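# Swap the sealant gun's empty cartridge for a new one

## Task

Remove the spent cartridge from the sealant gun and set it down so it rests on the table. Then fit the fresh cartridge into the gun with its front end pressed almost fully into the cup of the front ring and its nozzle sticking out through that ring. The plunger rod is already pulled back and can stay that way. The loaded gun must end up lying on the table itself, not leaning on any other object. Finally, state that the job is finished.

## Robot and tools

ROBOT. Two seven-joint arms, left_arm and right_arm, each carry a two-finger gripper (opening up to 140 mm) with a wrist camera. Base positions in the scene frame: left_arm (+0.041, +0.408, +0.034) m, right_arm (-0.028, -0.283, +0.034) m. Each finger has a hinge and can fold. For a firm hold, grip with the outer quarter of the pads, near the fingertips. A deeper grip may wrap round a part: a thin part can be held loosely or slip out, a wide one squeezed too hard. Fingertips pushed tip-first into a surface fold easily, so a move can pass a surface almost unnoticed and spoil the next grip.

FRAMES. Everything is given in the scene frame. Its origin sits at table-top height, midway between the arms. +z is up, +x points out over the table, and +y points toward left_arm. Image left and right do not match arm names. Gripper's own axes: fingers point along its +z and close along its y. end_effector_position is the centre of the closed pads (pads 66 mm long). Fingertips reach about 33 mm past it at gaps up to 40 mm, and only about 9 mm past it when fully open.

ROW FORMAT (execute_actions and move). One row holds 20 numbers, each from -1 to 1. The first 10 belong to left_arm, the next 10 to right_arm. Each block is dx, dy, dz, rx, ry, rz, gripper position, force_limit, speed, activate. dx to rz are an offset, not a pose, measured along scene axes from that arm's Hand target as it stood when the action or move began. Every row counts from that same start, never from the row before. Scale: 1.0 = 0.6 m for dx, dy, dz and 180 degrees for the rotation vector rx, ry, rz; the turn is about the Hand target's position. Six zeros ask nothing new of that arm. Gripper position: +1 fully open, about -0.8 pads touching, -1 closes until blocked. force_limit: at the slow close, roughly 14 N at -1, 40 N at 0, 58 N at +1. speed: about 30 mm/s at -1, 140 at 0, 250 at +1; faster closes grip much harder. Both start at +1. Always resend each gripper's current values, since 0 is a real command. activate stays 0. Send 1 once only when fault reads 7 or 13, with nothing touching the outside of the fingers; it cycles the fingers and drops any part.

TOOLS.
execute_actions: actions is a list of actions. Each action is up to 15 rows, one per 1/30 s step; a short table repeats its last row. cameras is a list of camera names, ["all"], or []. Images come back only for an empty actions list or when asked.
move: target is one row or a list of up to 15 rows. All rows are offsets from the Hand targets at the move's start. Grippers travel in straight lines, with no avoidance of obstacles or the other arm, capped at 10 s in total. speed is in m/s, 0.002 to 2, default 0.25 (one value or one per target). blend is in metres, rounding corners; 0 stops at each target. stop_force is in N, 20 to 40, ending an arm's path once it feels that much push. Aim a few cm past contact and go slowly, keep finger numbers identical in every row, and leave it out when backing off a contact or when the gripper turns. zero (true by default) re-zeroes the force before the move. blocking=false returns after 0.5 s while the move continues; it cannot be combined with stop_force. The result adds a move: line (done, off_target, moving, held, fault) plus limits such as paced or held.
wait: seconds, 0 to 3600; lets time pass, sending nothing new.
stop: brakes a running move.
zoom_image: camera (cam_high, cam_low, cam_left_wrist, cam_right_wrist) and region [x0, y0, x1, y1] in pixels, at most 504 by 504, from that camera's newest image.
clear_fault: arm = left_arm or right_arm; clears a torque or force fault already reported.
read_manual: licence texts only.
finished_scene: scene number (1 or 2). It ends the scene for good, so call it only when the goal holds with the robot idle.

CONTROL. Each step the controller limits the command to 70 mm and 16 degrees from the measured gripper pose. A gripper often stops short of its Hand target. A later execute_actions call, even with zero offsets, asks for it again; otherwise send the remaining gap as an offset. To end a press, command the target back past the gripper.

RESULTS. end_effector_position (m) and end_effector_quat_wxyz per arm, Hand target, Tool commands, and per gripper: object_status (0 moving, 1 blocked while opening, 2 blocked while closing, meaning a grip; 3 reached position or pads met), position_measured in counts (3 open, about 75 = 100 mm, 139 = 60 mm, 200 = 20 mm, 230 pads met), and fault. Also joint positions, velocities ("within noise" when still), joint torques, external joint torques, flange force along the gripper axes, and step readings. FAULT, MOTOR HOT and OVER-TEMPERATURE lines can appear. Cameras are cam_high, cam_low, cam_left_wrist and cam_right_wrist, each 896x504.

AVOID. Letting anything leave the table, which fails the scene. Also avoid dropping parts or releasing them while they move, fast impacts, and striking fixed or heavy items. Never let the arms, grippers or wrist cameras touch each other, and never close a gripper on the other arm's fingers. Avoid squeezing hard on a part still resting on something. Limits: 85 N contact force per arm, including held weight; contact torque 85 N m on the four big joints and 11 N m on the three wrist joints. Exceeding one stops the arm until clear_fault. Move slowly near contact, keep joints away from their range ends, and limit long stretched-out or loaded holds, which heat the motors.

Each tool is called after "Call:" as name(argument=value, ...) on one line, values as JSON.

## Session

Call:
execute_actions(actions=[])

Call:
zoom_image(camera="cam_high", region=[250, 150, 650, 400])

Scene clock: 0.00 s.
left_arm: end_effector_position=(+0.4070, +0.1659, +0.1916) position_measured=3 object_status=3 fault=0 end_effector_quat_wxyz=(+0.019, +0.254, +0.909, -0.330) | right_arm: end_effector_position=(+0.6725, -0.4348, +0.1298) position_measured=3 object_status=3 fault=0 end_effector_quat_wxyz=(+0.141, -0.262, +0.942, +0.154)
Joint positions: left_arm=[-0.763 -0.256 0.535 -2.617 -0.736 2.259 2.404] | right_arm=[-0.358 0.608 -0.019 -1.572 0.523 2.161 0.368]
Joint velocities: within noise
Joint torques (N m): no reading
External joint torques (N m): no reading
Flange force (N): no reading
Hand target: left_arm +0.4070, +0.1659, +0.1916; +0.019, +0.254, +0.909, -0.330 | right_arm +0.6725, -0.4348, +0.1298; +0.141, -0.262, +0.942, +0.154
Tool commands: left_gripper/position=+1.0 left_gripper/force_limit=+1.0 left_gripper/speed=+1.0 left_gripper/activate=+0.0 right_gripper/position=+1.0 right_gripper/force_limit=+1.0 right_gripper/speed=+1.0 right_gripper/activate=+0.0
camera_calibration:
cam_left_wrist: T_world_to_cam=[[0.48708, 0.65359, -0.57929, -0.19151], [0.85595, -0.22546, 0.46532, -0.39906], [0.17352, -0.72249, -0.66926, 0.31859]] pos_world=[0.37957, 0.26537, 0.28797]
cam_right_wrist: T_world_to_cam=[[-0.53029, 0.81753, 0.2246, 0.69006], [0.71491, 0.28878, 0.63679, -0.43305], [0.45574, 0.49825, -0.7376, 0.14788]] pos_world=[0.60813, -0.51277, 0.22985]

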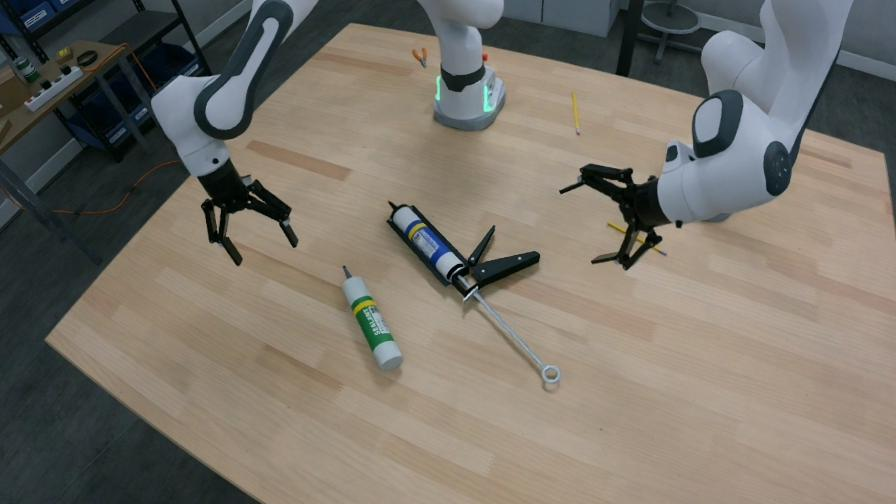

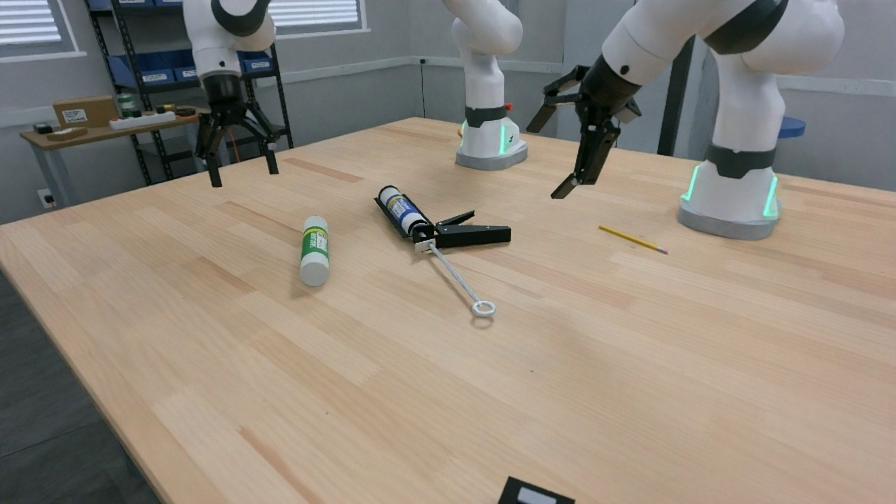

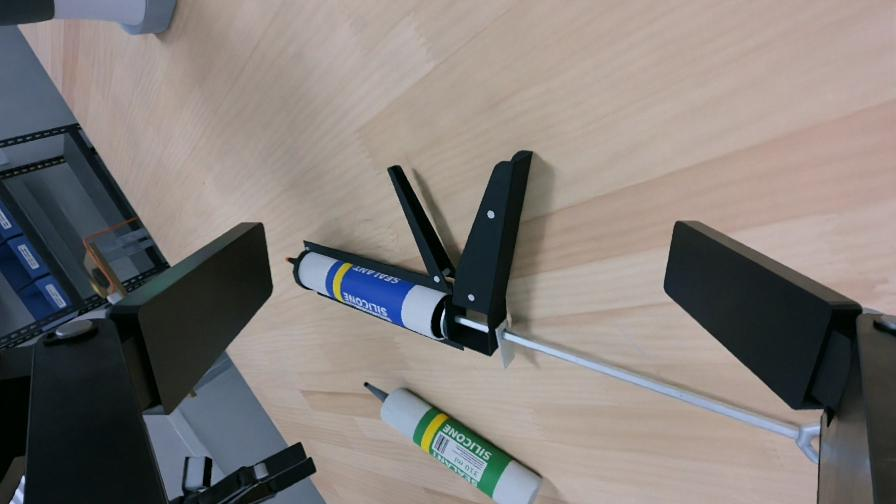

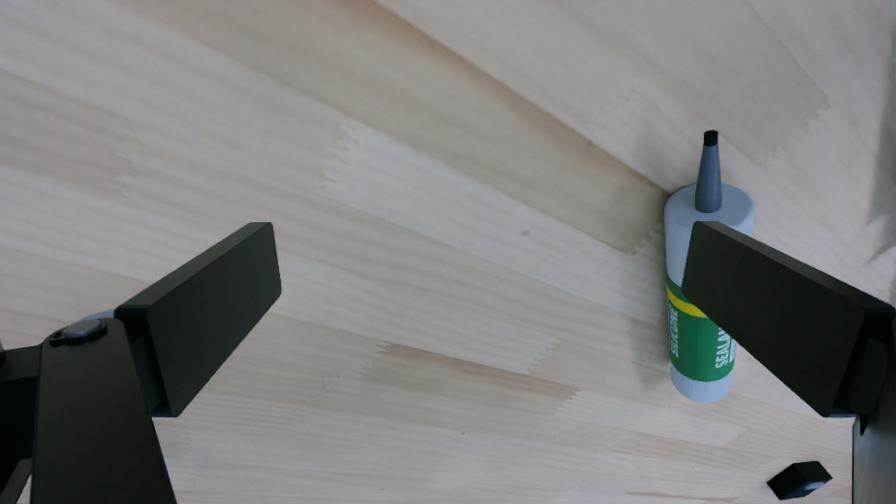

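Scaled by 1.260 from the camera's image (finer frame: 1280x720).

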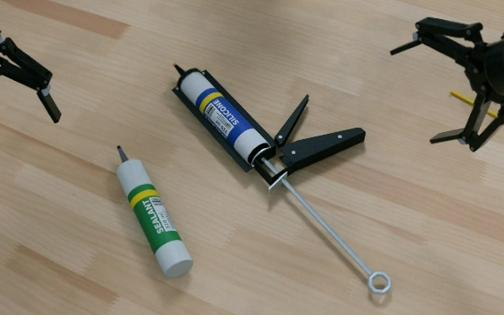

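Call:
move(target=[[-0.095, 0.323, 0.097, 0, 0, 0, 1, 0, 0, 0, -0.154, 0.175, 0.15, -0.1391, -0.0679, 0.5785, 0.4, 0, 0, 0], [-0.095, 0.323, 0.097, 0, 0, 0, 1, 0, 0, 0, -0.366, 0.396, 0.067, 0.0336, 0.1758, -0.8052, 0.4, 0, 0, 0]], speed=0.5, blend=0.03, cameras=["all"])

Scene clock: 66.27 s.
left_arm: end_effector_position=(+0.3504, +0.3587, +0.2493) position_measured=3 object_status=3 fault=0 end_effector_quat_wxyz=(+0.019, +0.252, +0.909, -0.331) | right_arm: end_effector_position=(+0.4525, -0.1978, +0.1696) position_measured=78 object_status=3 fault=0 end_effector_quat_wxyz=(+0.000, +0.852, +0.524, -0.002)
Joint positions: left_arm=[-0.37 -0.582 0.689 -2.646 -0.269 1.875 2.422] | right_arm=[-0.334 -0.072 0.497 -2.378 0.044 2.312 -2.529]
Joint velocities: left_arm=[within noise] | right_arm=[-0.001 -0.001 0 0 0 0.001 -0.005]
Joint torques (N m): left_arm=[0.61 -6.13 -8.21 20.65 0.03 0.94 0.23] | right_arm=[0.06 -25.1 -0.43 22.3 1.02 2.66 -0.25]
External joint torques (N m): left_arm=[0.62 0.17 0.09 -0.43 0.33 -0.17 0.29] | right_arm=[0.07 -1.3 0.65 -0.09 0.32 0.1 -0.25]
Flange force (N): left_arm=[2.6 0.2 0.0] | right_arm=[-2.9 -4.5 -2.5]
Hand target: left_arm +0.3500, +0.3597, +0.2498; +0.019, +0.254, +0.909, -0.330 | right_arm +0.4529, -0.1972, +0.1700; +0.000, +0.851, +0.525, +0.000
Off the commanded pose: left_arm 0.001 m, 0 deg | right_arm 0.001 m, 0 deg.
move: done; limits=paced
cam_left_wrist: T_world_to_cam=[[0.48238, 0.65504, -0.58158, -0.25481], [0.85826, -0.22063, 0.46337, -0.3361], [0.17522, -0.72266, -0.66862, 0.50568]] pos_world=[0.32277, 0.45819, 0.34566]
cam_right_wrist: T_world_to_cam=[[0.88764, -0.46052, 0.00425, -0.48632], [-0.43316, -0.83169, 0.34735, -0.02261], [-0.15643, -0.31017, -0.93773, 0.31048]] pos_world=[0.47045, -0.14647, 0.30106]

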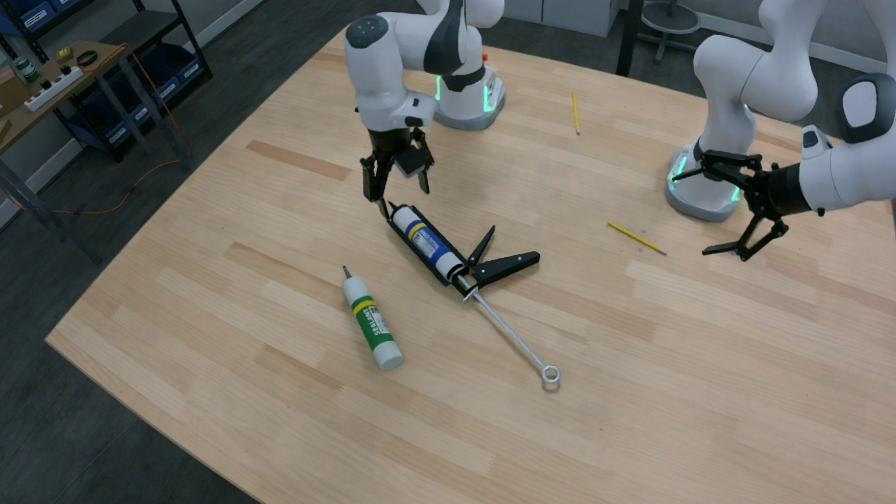

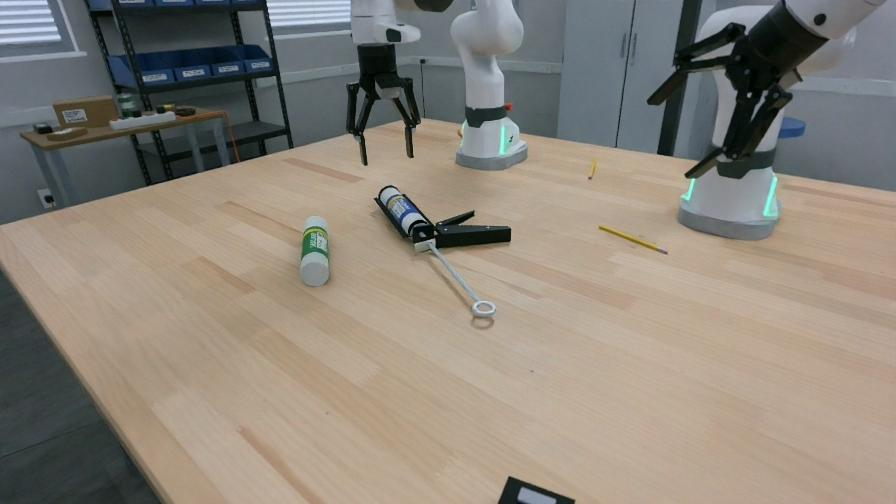

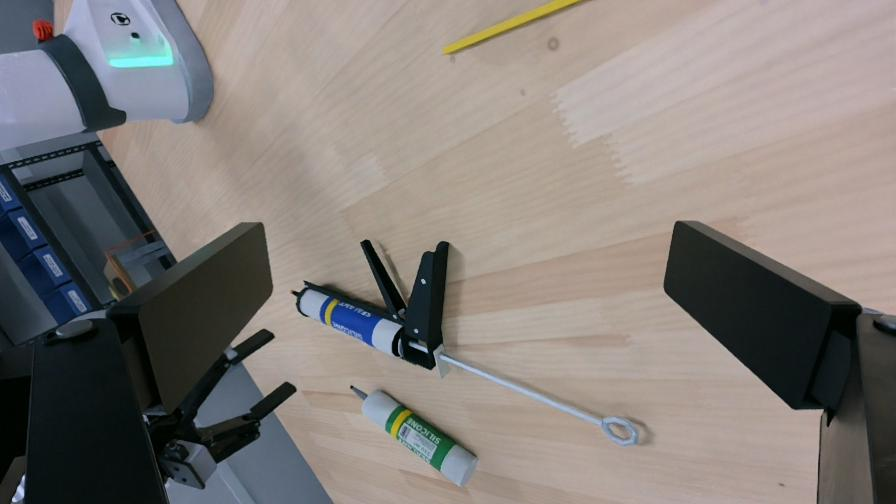

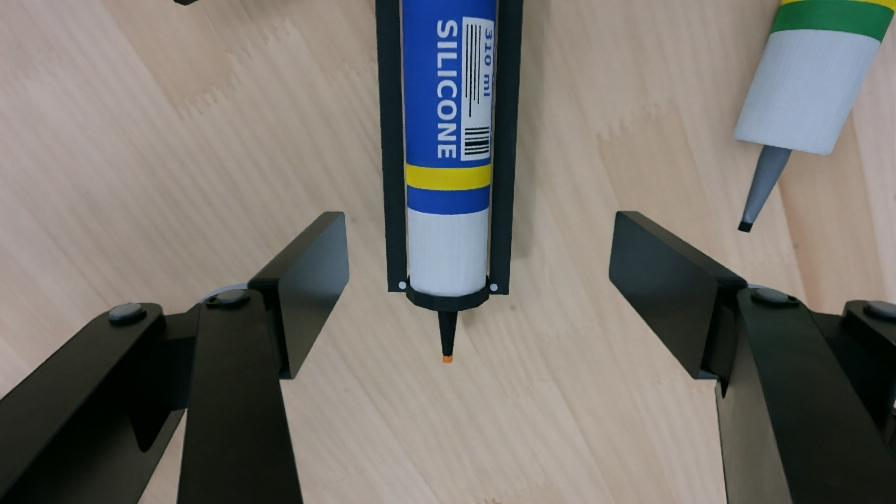

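Call:
move(target=[0.285, -0.4995, -0.188, 0.2111, -0.038, 0.0226, 1, 0, 0, 0, 0.009, 0.0545, -0.1533, 0, 0, 0, 0.0, 0, 0, 0], speed=0.25, cameras=["cam_right_wrist", "cam_left_wrist", "cam_high"])

Call:
zoom_image(camera="cam_left_wrist", region=[300, 100, 804, 384])

Scene clock: 123.23 s.
left_arm: end_effector_position=(+0.5214, +0.0597, +0.1377) position_measured=3 object_status=3 fault=0 end_effector_quat_wxyz=(+0.001, +0.235, +0.972, -0.002) | right_arm: end_effector_position=(+0.4571, -0.1648, +0.0781) position_measured=129 object_status=3 fault=0 end_effector_quat_wxyz=(-0.001, +0.851, +0.526, -0.001)
Joint positions: left_arm=[-0.799 0.272 0.169 -2.031 -0.065 2.302 1.463] | right_arm=[-0.276 0.167 0.492 -2.396 -0.135 2.537 -2.344]
Joint velocities: left_arm=[0.001 0 0.001 0 0.001 0 -0.006] | right_arm=[within noise]
Joint torques (N m): left_arm=[0.01 -38.4 1.72 22.07 0.81 2.38 -0.05] | right_arm=[0.52 -28.39 2.65 20.06 0.26 2.68 0.08]
External joint torques (N m): left_arm=[-0.07 0.38 -0.06 -0.41 0.21 -0.1 -0.05] | right_arm=[0.44 0.33 0.09 0.59 -0.27 0.07 0.08]
Flange force (N): left_arm=[0.6 -0.2 0.6] | right_arm=[3.0 2.2 1.8]
Hand target: left_arm +0.5210, +0.0600, +0.1370; +0.000, +0.234, +0.972, +0.000 | right_arm +0.4583, -0.1645, +0.0781; +0.000, +0.851, +0.525, +0.000
Off the commanded pose: left_arm 0.001 m, 0 deg | right_arm 0.001 m, 0 deg.
move: done
cam_left_wrist: T_world_to_cam=[[0.4675, 0.88397, 0.00721, -0.29332], [0.8292, -0.44133, 0.343, -0.45225], [0.30638, -0.15437, -0.93931, 0.11994]] pos_world=[0.47539, 0.07821, 0.26989]
cam_right_wrist: T_world_to_cam=[[0.89005, -0.45585, 0.00247, -0.47506], [-0.42871, -0.83519, 0.34447, 0.03624], [-0.15496, -0.30765, -0.9388, 0.23548]] pos_world=[0.47486, -0.11385, 0.20976]
Images, in order (width x height): cam_high 896x504, cam_left_wrist 896x504, cam_right_wrist 896x504.

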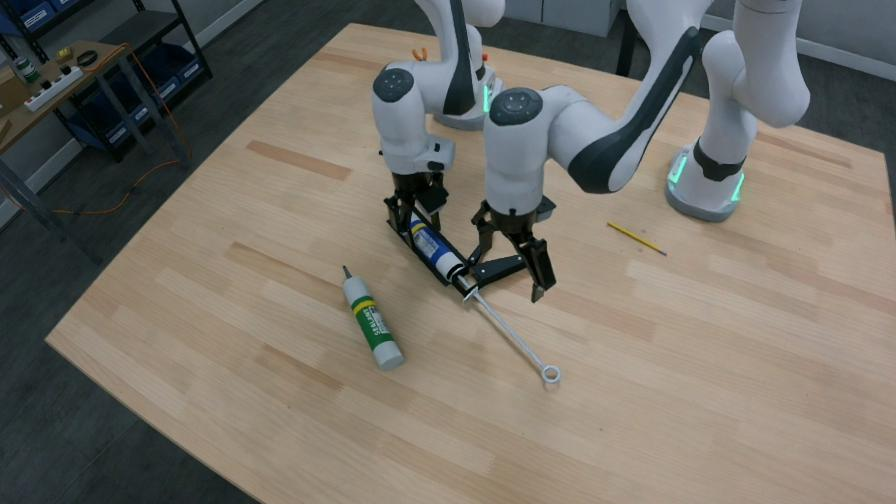

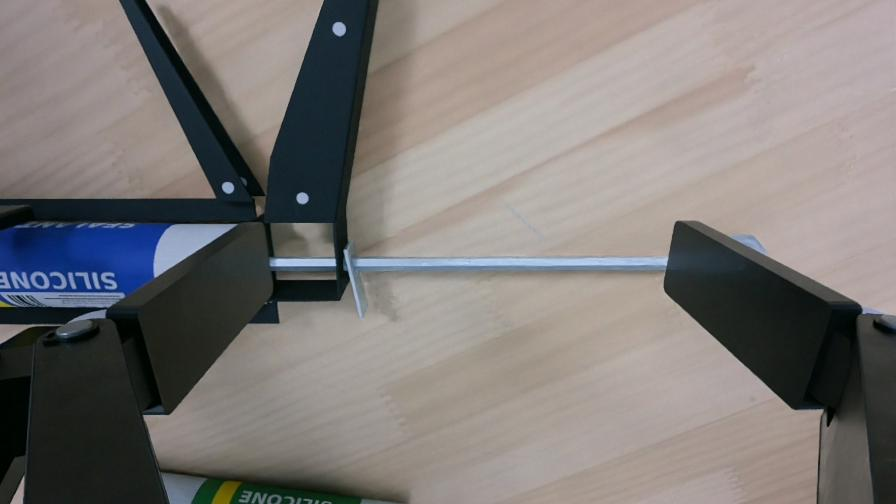

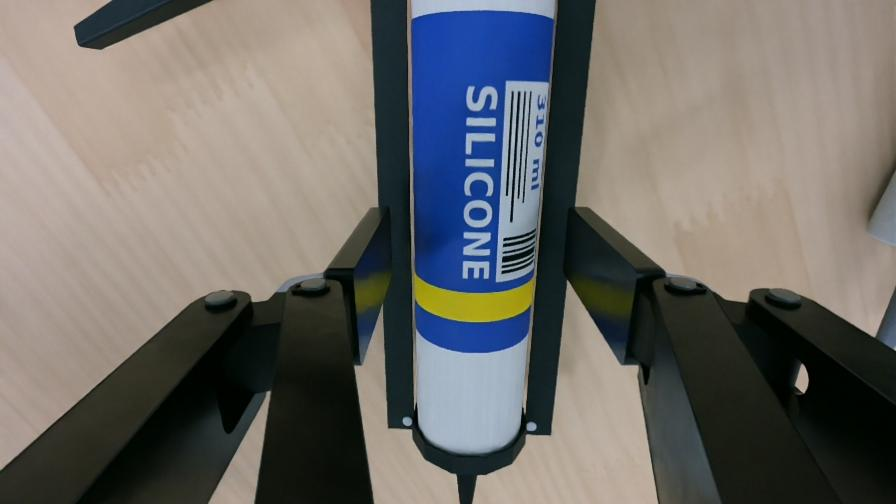

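Scaled by 1.000.

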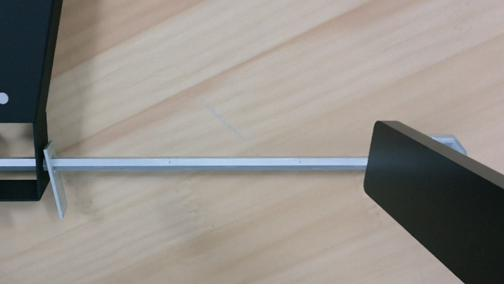

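Call:
zoom_image(camera="cam_high", region=[370, 180, 490, 300])

Call:
zoom_image(camera="cam_left_wrist", region=[0, 180, 300, 348])

Scaled by 4.200 from the camera's image (finer frame: 1280x720).

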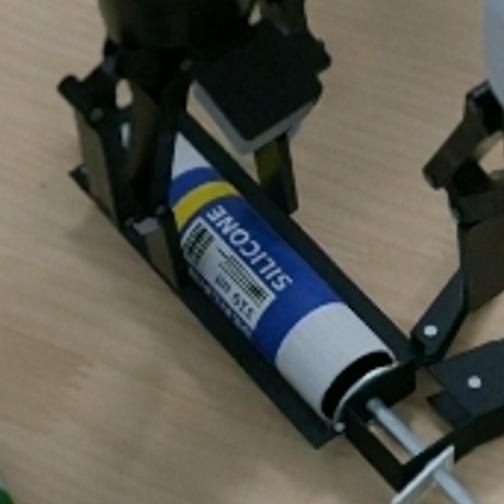

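Scaled by 1.680 from the camera's image (finer frame: 1280x720).

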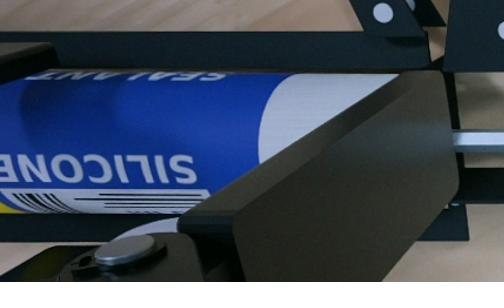

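Call:
move(target=[[0, 0, 0, 0, 0, 0, 1, 0, 0, 0, 0, 0, -0.0135, 0, 0, 0, 0.0, 0, 0, 0], [0, 0, 0, 0, 0, 0, 1, 0, 0, 0, 0, 0, -0.0135, 0, 0, 0, -1, -0.1, -1, 0]], speed=0.08, cameras=["cam_right_wrist"])

Scene clock: 170.97 s.
left_arm: end_effector_position=(+0.5214, +0.0597, +0.1377) position_measured=3 object_status=3 fault=0 end_effector_quat_wxyz=(+0.001, +0.234, +0.972, -0.002) | right_arm: end_effector_position=(+0.4580, -0.1645, +0.0706) position_measured=162 object_status=0 fault=0 end_effector_quat_wxyz=(-0.001, +0.851, +0.526, +0.000)
Joint positions: left_arm=[-0.799 0.272 0.169 -2.031 -0.065 2.302 1.461] | right_arm=[-0.269 0.187 0.484 -2.396 -0.153 2.556 -2.329]
Joint torques (N m): left_arm=[0.17 -38.44 1.64 22.07 0.86 2.37 -0.06] | right_arm=[0.33 -28.08 2.9 18.82 0.24 2.68 0.09]
External joint torques (N m): left_arm=[0.04 0.09 -0.18 -0.22 0.26 -0.08 -0.06] | right_arm=[0.29 1.17 0.1 -0.42 -0.27 0.06 0.09]
Flange force (N): left_arm=[0.7 -0.1 0.0] | right_arm=[2.0 1.2 4.0]
Hand target: left_arm +0.5210, +0.0600, +0.1370; +0.000, +0.234, +0.972, +0.000 | right_arm +0.4583, -0.1645, +0.0700; +0.000, +0.851, +0.525, +0.000
Off the commanded pose: left_arm 0.001 m, 0 deg | right_arm 0.001 m, 0 deg.
move: done
cam_right_wrist: T_world_to_cam=[[0.88966, -0.4566, 0.00371, -0.47568], [-0.42995, -0.83494, 0.34355, 0.04017], [-0.15377, -0.30724, -0.93913, 0.22819]] pos_world=[0.47556, -0.11355, 0.20226]

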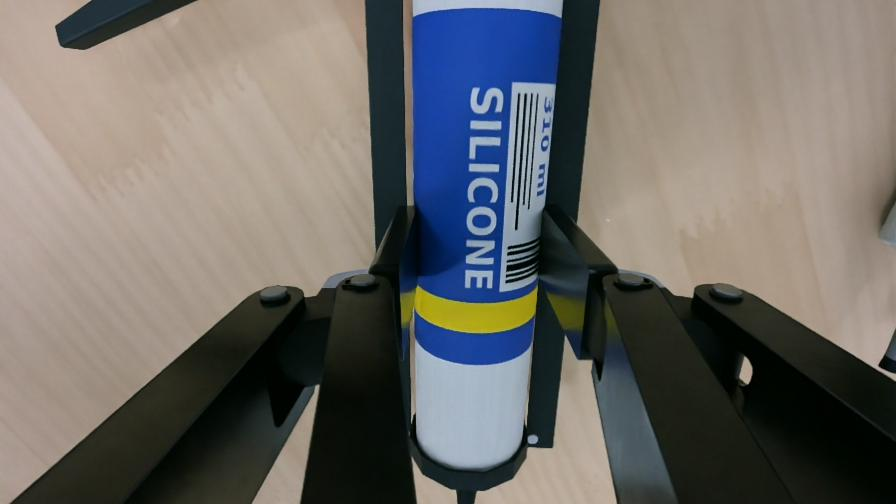

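Call:
move(target=[[0, 0, 0, 0, 0, 0, 1, 0, 0, 0, 0, 0, 0, 0, 0, 0, -0.1, 0, 0, 0], [0, 0, 0, 0, 0, 0, 1, 0, 0, 0, 0, 0, -0.006, 0, 0, 0, -0.1, 0, 0, 0], [0, 0, 0, 0, 0, 0, 1, 0, 0, 0, 0, 0, -0.006, 0, 0, 0, -1, -0.1, -1, 0]], speed=0.05, cameras=["cam_right_wrist", "cam_left_wrist"])

Call:
zoom_image(camera="cam_right_wrist", region=[380, 360, 580, 504])

Scene clock: 190.13 s.
left_arm: end_effector_position=(+0.5214, +0.0597, +0.1377) position_measured=3 object_status=3 fault=0 end_effector_quat_wxyz=(+0.001, +0.234, +0.972, -0.002) | right_arm: end_effector_position=(+0.4593, -0.1645, +0.0677) position_measured=160 object_status=0 fault=0 end_effector_quat_wxyz=(+0.000, +0.851, +0.526, +0.001)
Joint positions: left_arm=[-0.799 0.272 0.169 -2.031 -0.065 2.302 1.461] | right_arm=[-0.266 0.196 0.479 -2.395 -0.162 2.566 -2.324]
Joint torques (N m): left_arm=[0.18 -38.45 1.62 22.07 0.87 2.38 -0.08] | right_arm=[0.47 -28.16 3.08 18.37 0.46 2.78 0.14]
External joint torques (N m): left_arm=[0.09 0.24 -0.18 -0.35 0.27 -0.09 -0.08] | right_arm=[0.4 1.34 0.14 -0.72 -0.05 0.16 0.14]
Flange force (N): left_arm=[0.8 -0.1 0.3] | right_arm=[1.5 0.2 4.3]
Hand target: left_arm +0.5210, +0.0600, +0.1370; +0.000, +0.234, +0.972, +0.000 | right_arm +0.4583, -0.1645, +0.0664; +0.000, +0.851, +0.525, +0.000
Off the commanded pose: left_arm 0.001 m, 0 deg | right_arm 0.002 m, 0 deg.
move: done
cam_left_wrist: T_world_to_cam=[[0.46567, 0.88493, 0.00726, -0.29246], [0.83012, -0.43964, 0.34296, -0.45284], [0.30668, -0.15368, -0.93932, 0.11973]] pos_world=[0.47539, 0.07812, 0.26989]
cam_right_wrist: T_world_to_cam=[[0.89007, -0.45578, 0.00645, -0.47717], [-0.43027, -0.83542, 0.34198, 0.04189], [-0.15048, -0.30716, -0.93969, 0.22414]] pos_world=[0.47646, -0.11364, 0.19937]
Images, in order (width x height): cam_left_wrist 896x504, cam_right_wrist 896x504.

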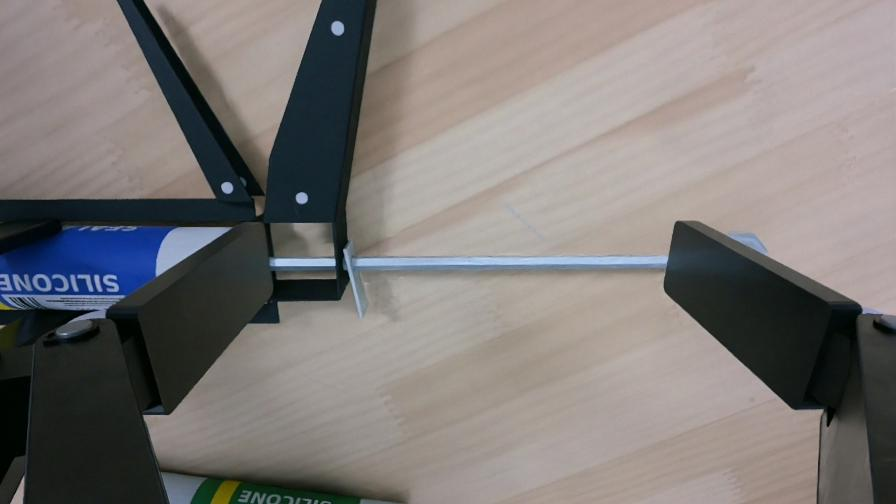

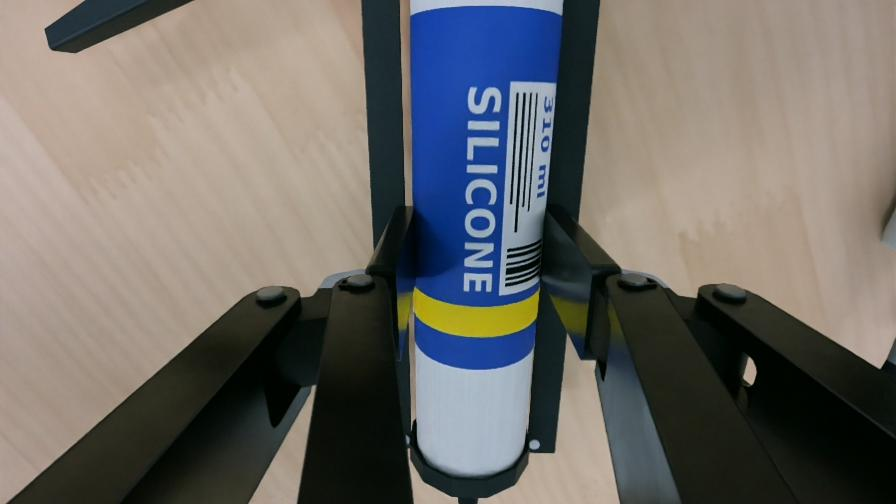

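Scaled by 2.520 from the camera's image (finer frame: 1280x720).

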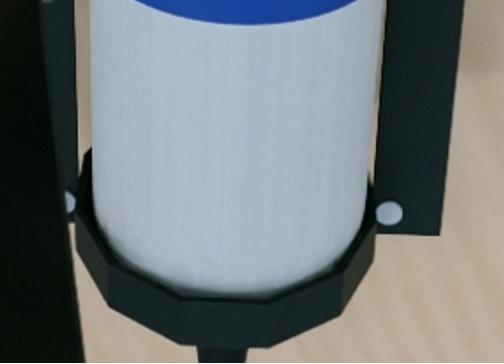

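Call:
move(target=[[0, 0, 0, 0, 0, 0, 1, 0, 0, 0, 0.0064, 0.0127, 0.0015, 0, 0, 0, -1, -0.1, -1, 0], [0, 0, 0, 0, 0, 0, 1, 0, 0, 0, 0.0038, 0.0077, 0.0197, 0.0298, -0.015, 0, -1, -0.1, -1, 0], [0, 0, 0, 0, 0, 0, 1, 0, 0, 0, 0.0005, 0.0008, 0.0403, 0.0645, -0.0324, 0, -1, -0.1, -1, 0]], speed=0.06, blend=[0.001, 0.003, 0], cameras=["cam_right_wrist", "cam_left_wrist", "cam_high"])

Call:
zoom_image(camera="cam_high", region=[370, 180, 490, 300])

Scene clock: 233.53 s.
left_arm: end_effector_position=(+0.5214, +0.0597, +0.1377) position_measured=3 object_status=3 fault=0 end_effector_quat_wxyz=(+0.001, +0.234, +0.972, -0.002) | right_arm: end_effector_position=(+0.4572, -0.1635, +0.0895) position_measured=160 object_status=2 fault=0 end_effector_quat_wxyz=(-0.061, +0.847, +0.520, +0.094)
Joint positions: left_arm=[-0.799 0.272 0.169 -2.031 -0.065 2.302 1.461] | right_arm=[-0.506 0.079 0.675 -2.529 0.317 2.704 -2.777]
Joint velocities: left_arm=[within noise] | right_arm=[0.001 0 0.001 -0.001 0 0 -0.005]
Joint torques (N m): left_arm=[0.21 -38.4 1.58 22.07 0.87 2.38 -0.09] | right_arm=[-0.37 -24.52 2.47 19.44 0.45 2.91 -0.35]
External joint torques (N m): left_arm=[0.17 0.19 -0.16 -0.27 0.27 -0.08 -0.09] | right_arm=[-0.35 -1.45 1.05 0.14 0.25 0.23 -0.36]
Flange force (N): left_arm=[0.6 0.0 0.2] | right_arm=[-3.4 -5.7 -6.6]
Hand target: left_arm +0.5210, +0.0600, +0.1370; +0.000, +0.234, +0.972, +0.000 | right_arm +0.4586, -0.1641, +0.0905; -0.060, +0.845, +0.522, +0.097
Off the commanded pose: left_arm 0.001 m, 0 deg | right_arm 0.002 m, 0 deg.
move: done
cam_left_wrist: T_world_to_cam=[[0.46567, 0.88493, 0.00726, -0.29246], [0.83012, -0.43964, 0.34296, -0.45284], [0.30668, -0.15368, -0.93932, 0.11973]] pos_world=[0.47539, 0.07812, 0.26989]
cam_right_wrist: T_world_to_cam=[[0.88751, -0.46078, -0.0021, -0.47382], [-0.45681, -0.88046, 0.12695, 0.05842], [-0.06035, -0.11171, -0.99191, 0.24006]] pos_world=[0.4617, -0.14007, 0.22971]
Images, in order (width x height): cam_high 896x504, cam_left_wrist 896x504, cam_right_wrist 896x504.

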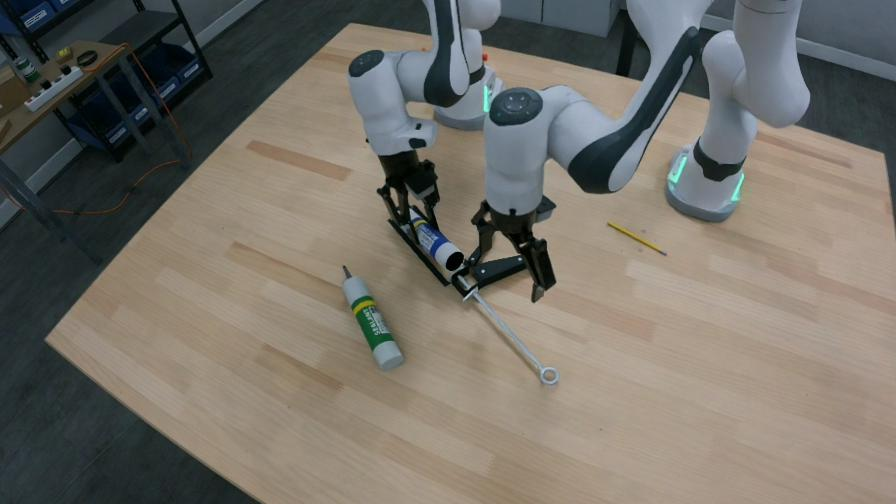

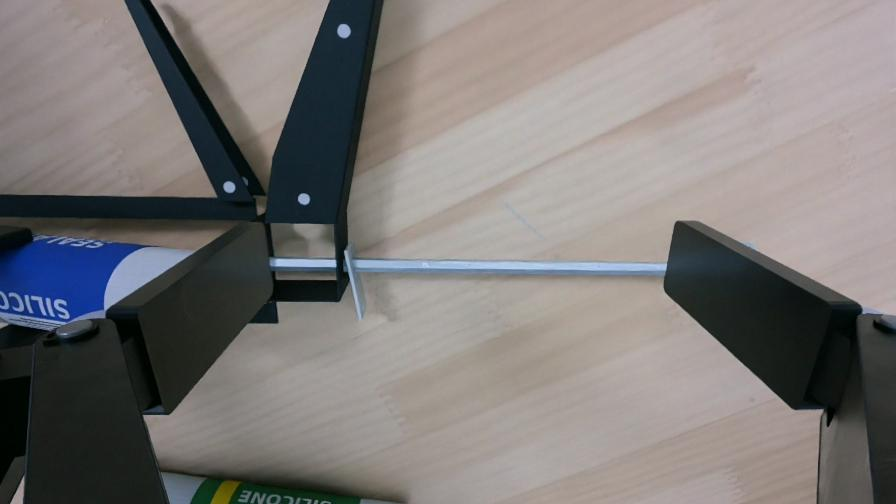

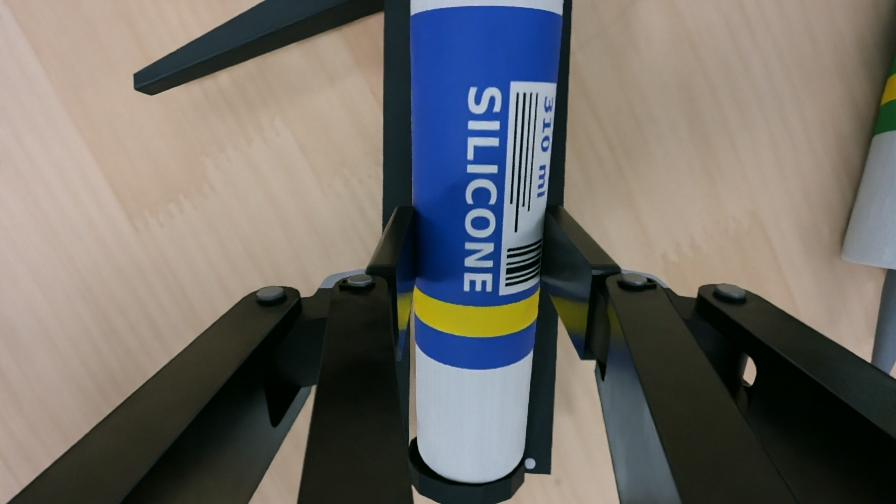

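Scaled by 4.200 from the camera's image (finer frame: 1280x720).

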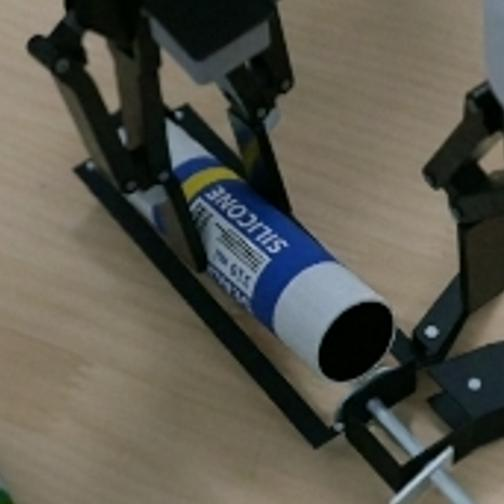

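Call:
move(target=[[0, 0, 0, 0, 0, 0, 1, 0, 0, 0, 0.0003, 0.001, 0.0145, 0.0149, -0.0075, 0, -1, -0.1, -1, 0], [0, 0, 0, 0, 0, 0, 1, 0, 0, 0, 0.0378, 0.0753, 0.0383, 0.0149, -0.0075, 0, -1, -0.1, -1, 0]], speed=0.08, blend=[0.003, 0], cameras=["cam_right_wrist", "cam_high"])

Call:
zoom_image(camera="cam_high", region=[370, 180, 490, 300])

Scene clock: 248.70 s.
left_arm: end_effector_position=(+0.5214, +0.0597, +0.1377) position_measured=3 object_status=3 fault=0 end_effector_quat_wxyz=(+0.001, +0.234, +0.972, -0.002) | right_arm: end_effector_position=(+0.4814, -0.1193, +0.1136) position_measured=160 object_status=2 fault=0 end_effector_quat_wxyz=(-0.073, +0.842, +0.521, +0.120)
Joint positions: left_arm=[-0.799 0.272 0.169 -2.031 -0.065 2.302 1.461] | right_arm=[-0.469 0.092 0.703 -2.459 0.357 2.689 -2.75]
Joint velocities: left_arm=[within noise] | right_arm=[0 -0.002 0.001 0 0.001 0.001 0.005]
Joint torques (N m): left_arm=[0.15 -38.37 1.61 22.1 0.87 2.38 -0.09] | right_arm=[0.54 -23.81 2.05 21.31 -0.11 2.5 0.11]
External joint torques (N m): left_arm=[0.25 0.36 -0.01 -0.34 0.26 -0.09 -0.09] | right_arm=[0.51 0.03 0.24 0.9 -0.29 -0.25 0.1]
Flange force (N): left_arm=[0.3 0.1 0.5] | right_arm=[3.5 2.9 0.7]
Hand target: left_arm +0.5210, +0.0600, +0.1370; +0.000, +0.234, +0.972, +0.000 | right_arm +0.4813, -0.1189, +0.1135; -0.073, +0.843, +0.520, +0.119
Off the commanded pose: left_arm 0.001 m, 0 deg | right_arm 0.000 m, 0 deg.
move: done
cam_right_wrist: T_world_to_cam=[[0.88979, -0.45635, 0.00503, -0.47621], [-0.45556, -0.88746, 0.06983, 0.11033], [-0.0274, -0.06442, -0.99755, 0.26085]] pos_world=[0.48114, -0.1026, 0.2549]
Images, in order (width x height): cam_high 896x504, cam_right_wrist 896x504.

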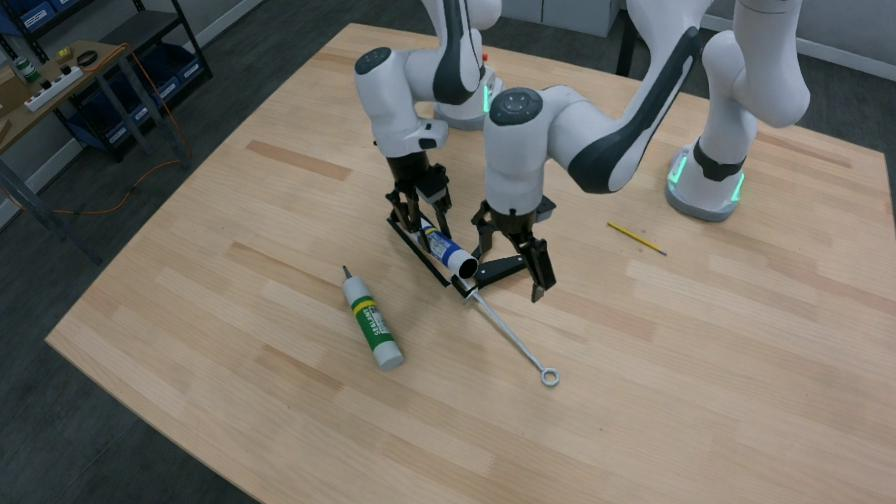

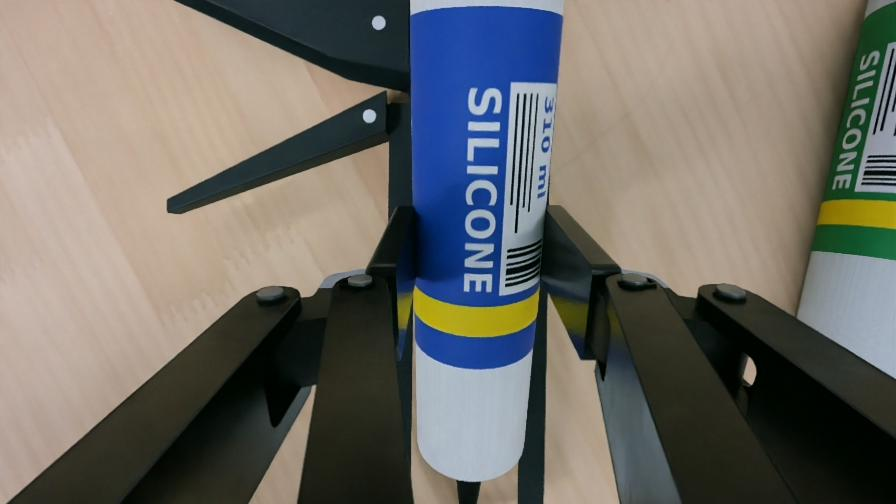

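Scaled by 4.200 from the camera's image (finer frame: 1280x720).

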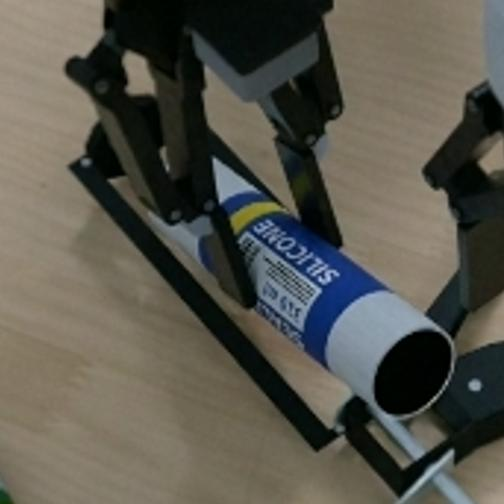

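Call:
move(target=[[-0.03, 0.1, 0.12, 0, 0, 0, 1, 0, 0, 0, 0, 0, 0, 0, 0, 0, -1, -0.1, -1, 0], [-0.1, 0.3, 0.15, 0, 0, 0, 1, 0, 0, 0, 0.0112, 0.0224, 0.015, 0, 0, 0, -1, -0.1, -1, 0], [-0.1, 0.3, 0.15, 0, 0, 0, 1, 0, 0, 0, 0.0112, 0.0224, 0.16, 0, 0, 0, -1, -0.1, -1, 0], [-0.1, 0.3, 0.15, 0, 0, 0, 1, 0, 0, 0, -0.052, -0.602, 0.144, -0.0794, 0.0399, 0, -1, -0.1, -1, 0], [-0.1, 0.3, 0.15, 0, 0, 0, 1, 0, 0, 0, -0.052, -0.602, -0.0575, -0.0794, 0.0399, 0, -1, -0.1, -1, 0]], speed=[0.3, 0.15, 0.25, 0.35, 0.2], blend=[0.01, 0.005, 0.03, 0.02, 0], cameras=["cam_right_wrist", "cam_high", "cam_low"])

Scene clock: 272.63 s.
left_arm: end_effector_position=(+0.4618, +0.2388, +0.2271) position_measured=3 object_status=3 fault=0 end_effector_quat_wxyz=(+0.001, +0.231, +0.973, -0.002) | right_arm: end_effector_position=(+0.4488, -0.4781, +0.0787) position_measured=160 object_status=2 fault=0 end_effector_quat_wxyz=(-0.003, +0.852, +0.523, +0.000)
Joint positions: left_arm=[-0.696 -0.262 0.294 -2.42 0.087 2.169 1.589] | right_arm=[-0.731 0.194 0.324 -2.34 -0.1 2.517 -2.989]
Joint velocities: left_arm=[within noise] | right_arm=[0.001 0.001 0 0 0 0.004 0]
Joint torques (N m): left_arm=[0.55 -21.22 -2.64 22.26 1.07 2.38 0.24] | right_arm=[0.14 -31.93 2.26 20.54 0.27 2.61 -0.29]
External joint torques (N m): left_arm=[0.5 -0.34 -0.32 -1.31 0.4 -0.08 0.24] | right_arm=[0.12 0.27 0.17 0.8 -0.28 0.08 -0.29]
Flange force (N): left_arm=[5.6 0.2 1.2] | right_arm=[0.0 3.5 0.7]
Hand target: left_arm +0.4610, +0.2400, +0.2270; +0.000, +0.234, +0.972, +0.000 | right_arm +0.4501, -0.4801, +0.0790; +0.000, +0.851, +0.525, +0.000
Off the commanded pose: left_arm 0.002 m, 0 deg | right_arm 0.002 m, 0 deg.
joint at its limit (right arm) — joint 7 (wrist roll), lower limit.
move: done
cam_right_wrist: T_world_to_cam=[[0.88661, -0.46251, 0.00073, -0.61205], [-0.43477, -0.8329, 0.34242, -0.2252], [-0.15776, -0.30391, -0.93955, 0.14145]] pos_world=[0.46705, -0.42766, 0.21046]
Images, in order (width x height): cam_high 896x504, cam_low 896x504, cam_right_wrist 896x504.

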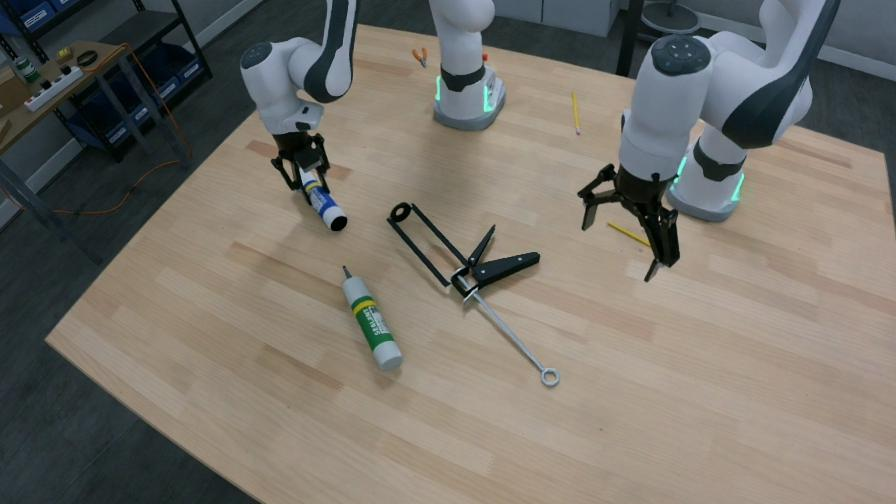

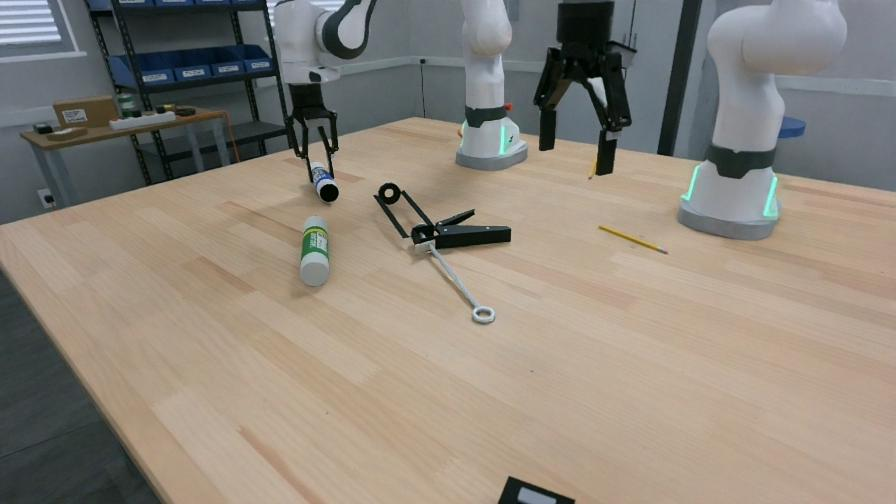

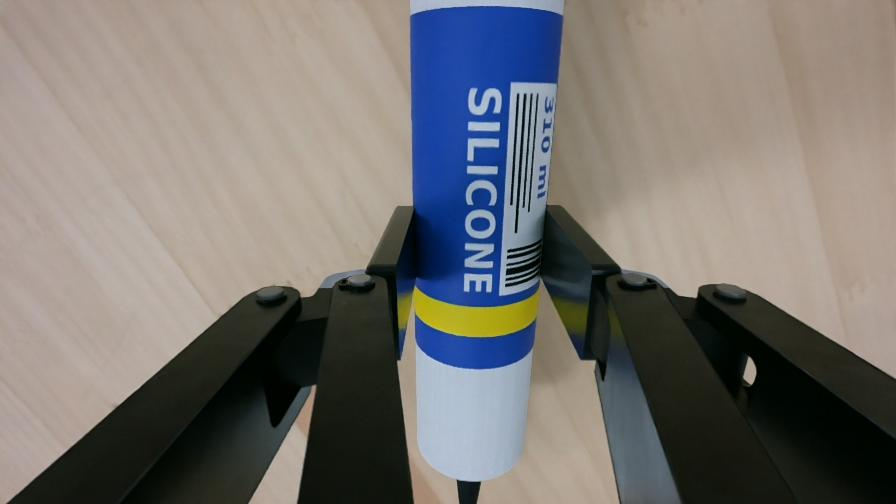

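Call:
move(target=[0, 0, 0, 0, 0, 0, 1, 0, 0, 0, 0, 0, -0.022, 0, 0, 0, -1, -0.1, -1, 0], speed=0.04)

Scene clock: 278.13 s.
left_arm: end_effector_position=(+0.4618, +0.2388, +0.2271) position_measured=3 object_status=3 fault=0 end_effector_quat_wxyz=(+0.001, +0.231, +0.973, -0.002) | right_arm: end_effector_position=(+0.4505, -0.4802, +0.0676) position_measured=160 object_status=2 fault=0 end_effector_quat_wxyz=(+0.000, +0.851, +0.526, +0.001)
Joint positions: left_arm=[-0.696 -0.262 0.294 -2.42 0.087 2.169 1.589] | right_arm=[-0.729 0.222 0.317 -2.339 -0.119 2.548 -2.986]
Joint velocities: left_arm=[within noise] | right_arm=[0 -0.001 -0.001 -0.001 -0.002 0.004 0.003]
Joint torques (N m): left_arm=[0.62 -21.23 -2.68 22.25 1.08 2.36 0.26] | right_arm=[0.48 -31.08 2.17 18.93 0.23 2.6 0.11]
External joint torques (N m): left_arm=[0.65 -0.33 -0.29 -1.31 0.4 -0.1 0.26] | right_arm=[0.48 1.65 -0.15 -0.46 -0.3 0.05 0.11]
Flange force (N): left_arm=[5.6 0.4 1.1] | right_arm=[1.1 2.8 4.8]
Hand target: left_arm +0.4610, +0.2400, +0.2270; +0.000, +0.234, +0.972, +0.000 | right_arm +0.4501, -0.4801, +0.0658; +0.000, +0.851, +0.525, +0.000
Off the commanded pose: left_arm 0.002 m, 0 deg | right_arm 0.002 m, 0 deg.
move: done

Call:
move(target=[[0, 0, 0, 0, 0, 0, 1, 0, 0, 0, 0, 0, 0.001, 0, 0, 0, 0.1, -0.1, -1, 0], [0, 0, 0, 0, 0, 0, 1, 0, 0, 0, 0, 0, 0.19, 0, 0, 0, 0.1, -0.1, -1, 0], [0, 0, 0, 0, 0, 0, 1, 0, 0, 0, 0.4, 0.4835, 0.157, 0, 0, -0.046, 0.1, -0.1, -1, 0]], speed=[0.05, 0.2, 0.4], blend=[0, 0.03, 0], cameras=["cam_right_wrist", "cam_high"])

Scene clock: 302.77 s.
left_arm: end_effector_position=(+0.4618, +0.2388, +0.2271) position_measured=3 object_status=3 fault=0 end_effector_quat_wxyz=(+0.001, +0.231, +0.973, -0.002) | right_arm: end_effector_position=(+0.6912, -0.1909, +0.1611) position_measured=117 object_status=3 fault=0 end_effector_quat_wxyz=(+0.002, +0.885, +0.466, +0.002)
Joint positions: left_arm=[-0.696 -0.262 0.294 -2.42 0.087 2.169 1.589] | right_arm=[-0.164 0.669 0.379 -1.382 -0.259 2.008 -2.278]
Joint velocities: left_arm=[within noise] | right_arm=[-0.001 0.001 0.001 0.001 0 -0.002 0.006]
Joint torques (N m): left_arm=[0.59 -21.25 -2.66 22.2 1.07 2.37 0.27] | right_arm=[0.53 -49.34 7.36 24.74 1.15 2.28 0.06]
External joint torques (N m): left_arm=[0.65 -0.37 -0.24 -1.38 0.39 -0.09 0.27] | right_arm=[0.55 0.82 -0.29 0.82 0.3 -0.36 0.06]
Flange force (N): left_arm=[5.9 0.5 1.2] | right_arm=[7.0 6.8 -0.8]
Hand target: left_arm +0.4610, +0.2400, +0.2270; +0.000, +0.234, +0.972, +0.000 | right_arm +0.6901, -0.1900, +0.1600; +0.000, +0.887, +0.462, +0.000
Off the commanded pose: left_arm 0.002 m, 0 deg | right_arm 0.002 m, 1 deg.
move: done
cam_right_wrist: T_world_to_cam=[[0.81876, -0.57404, 0.01055, -0.6701], [-0.54219, -0.76702, 0.34309, 0.17785], [-0.18885, -0.28663, -0.93924, 0.36916]] pos_world=[0.71479, -0.14244, 0.29278]
Images, in order (width x height): cam_high 896x504, cam_right_wrist 896x504.

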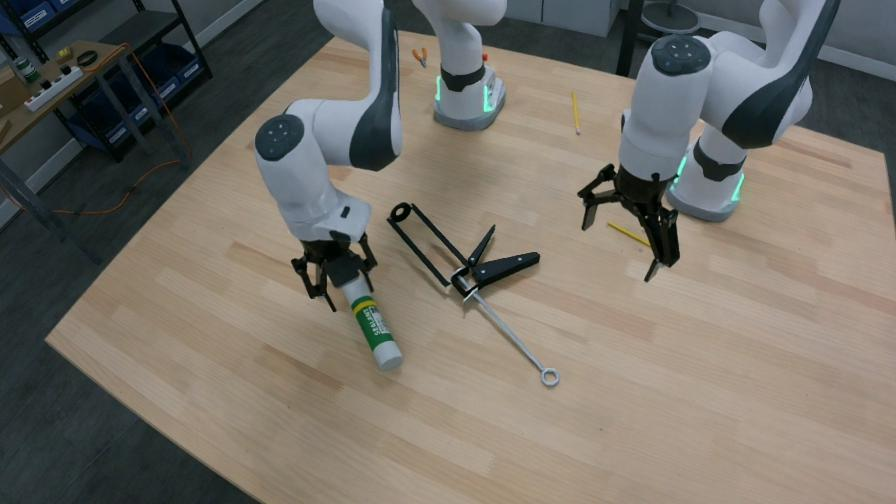

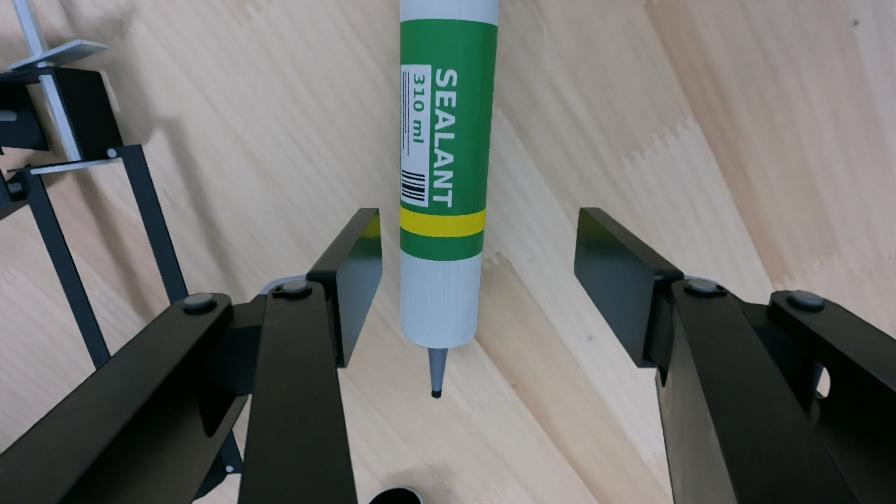

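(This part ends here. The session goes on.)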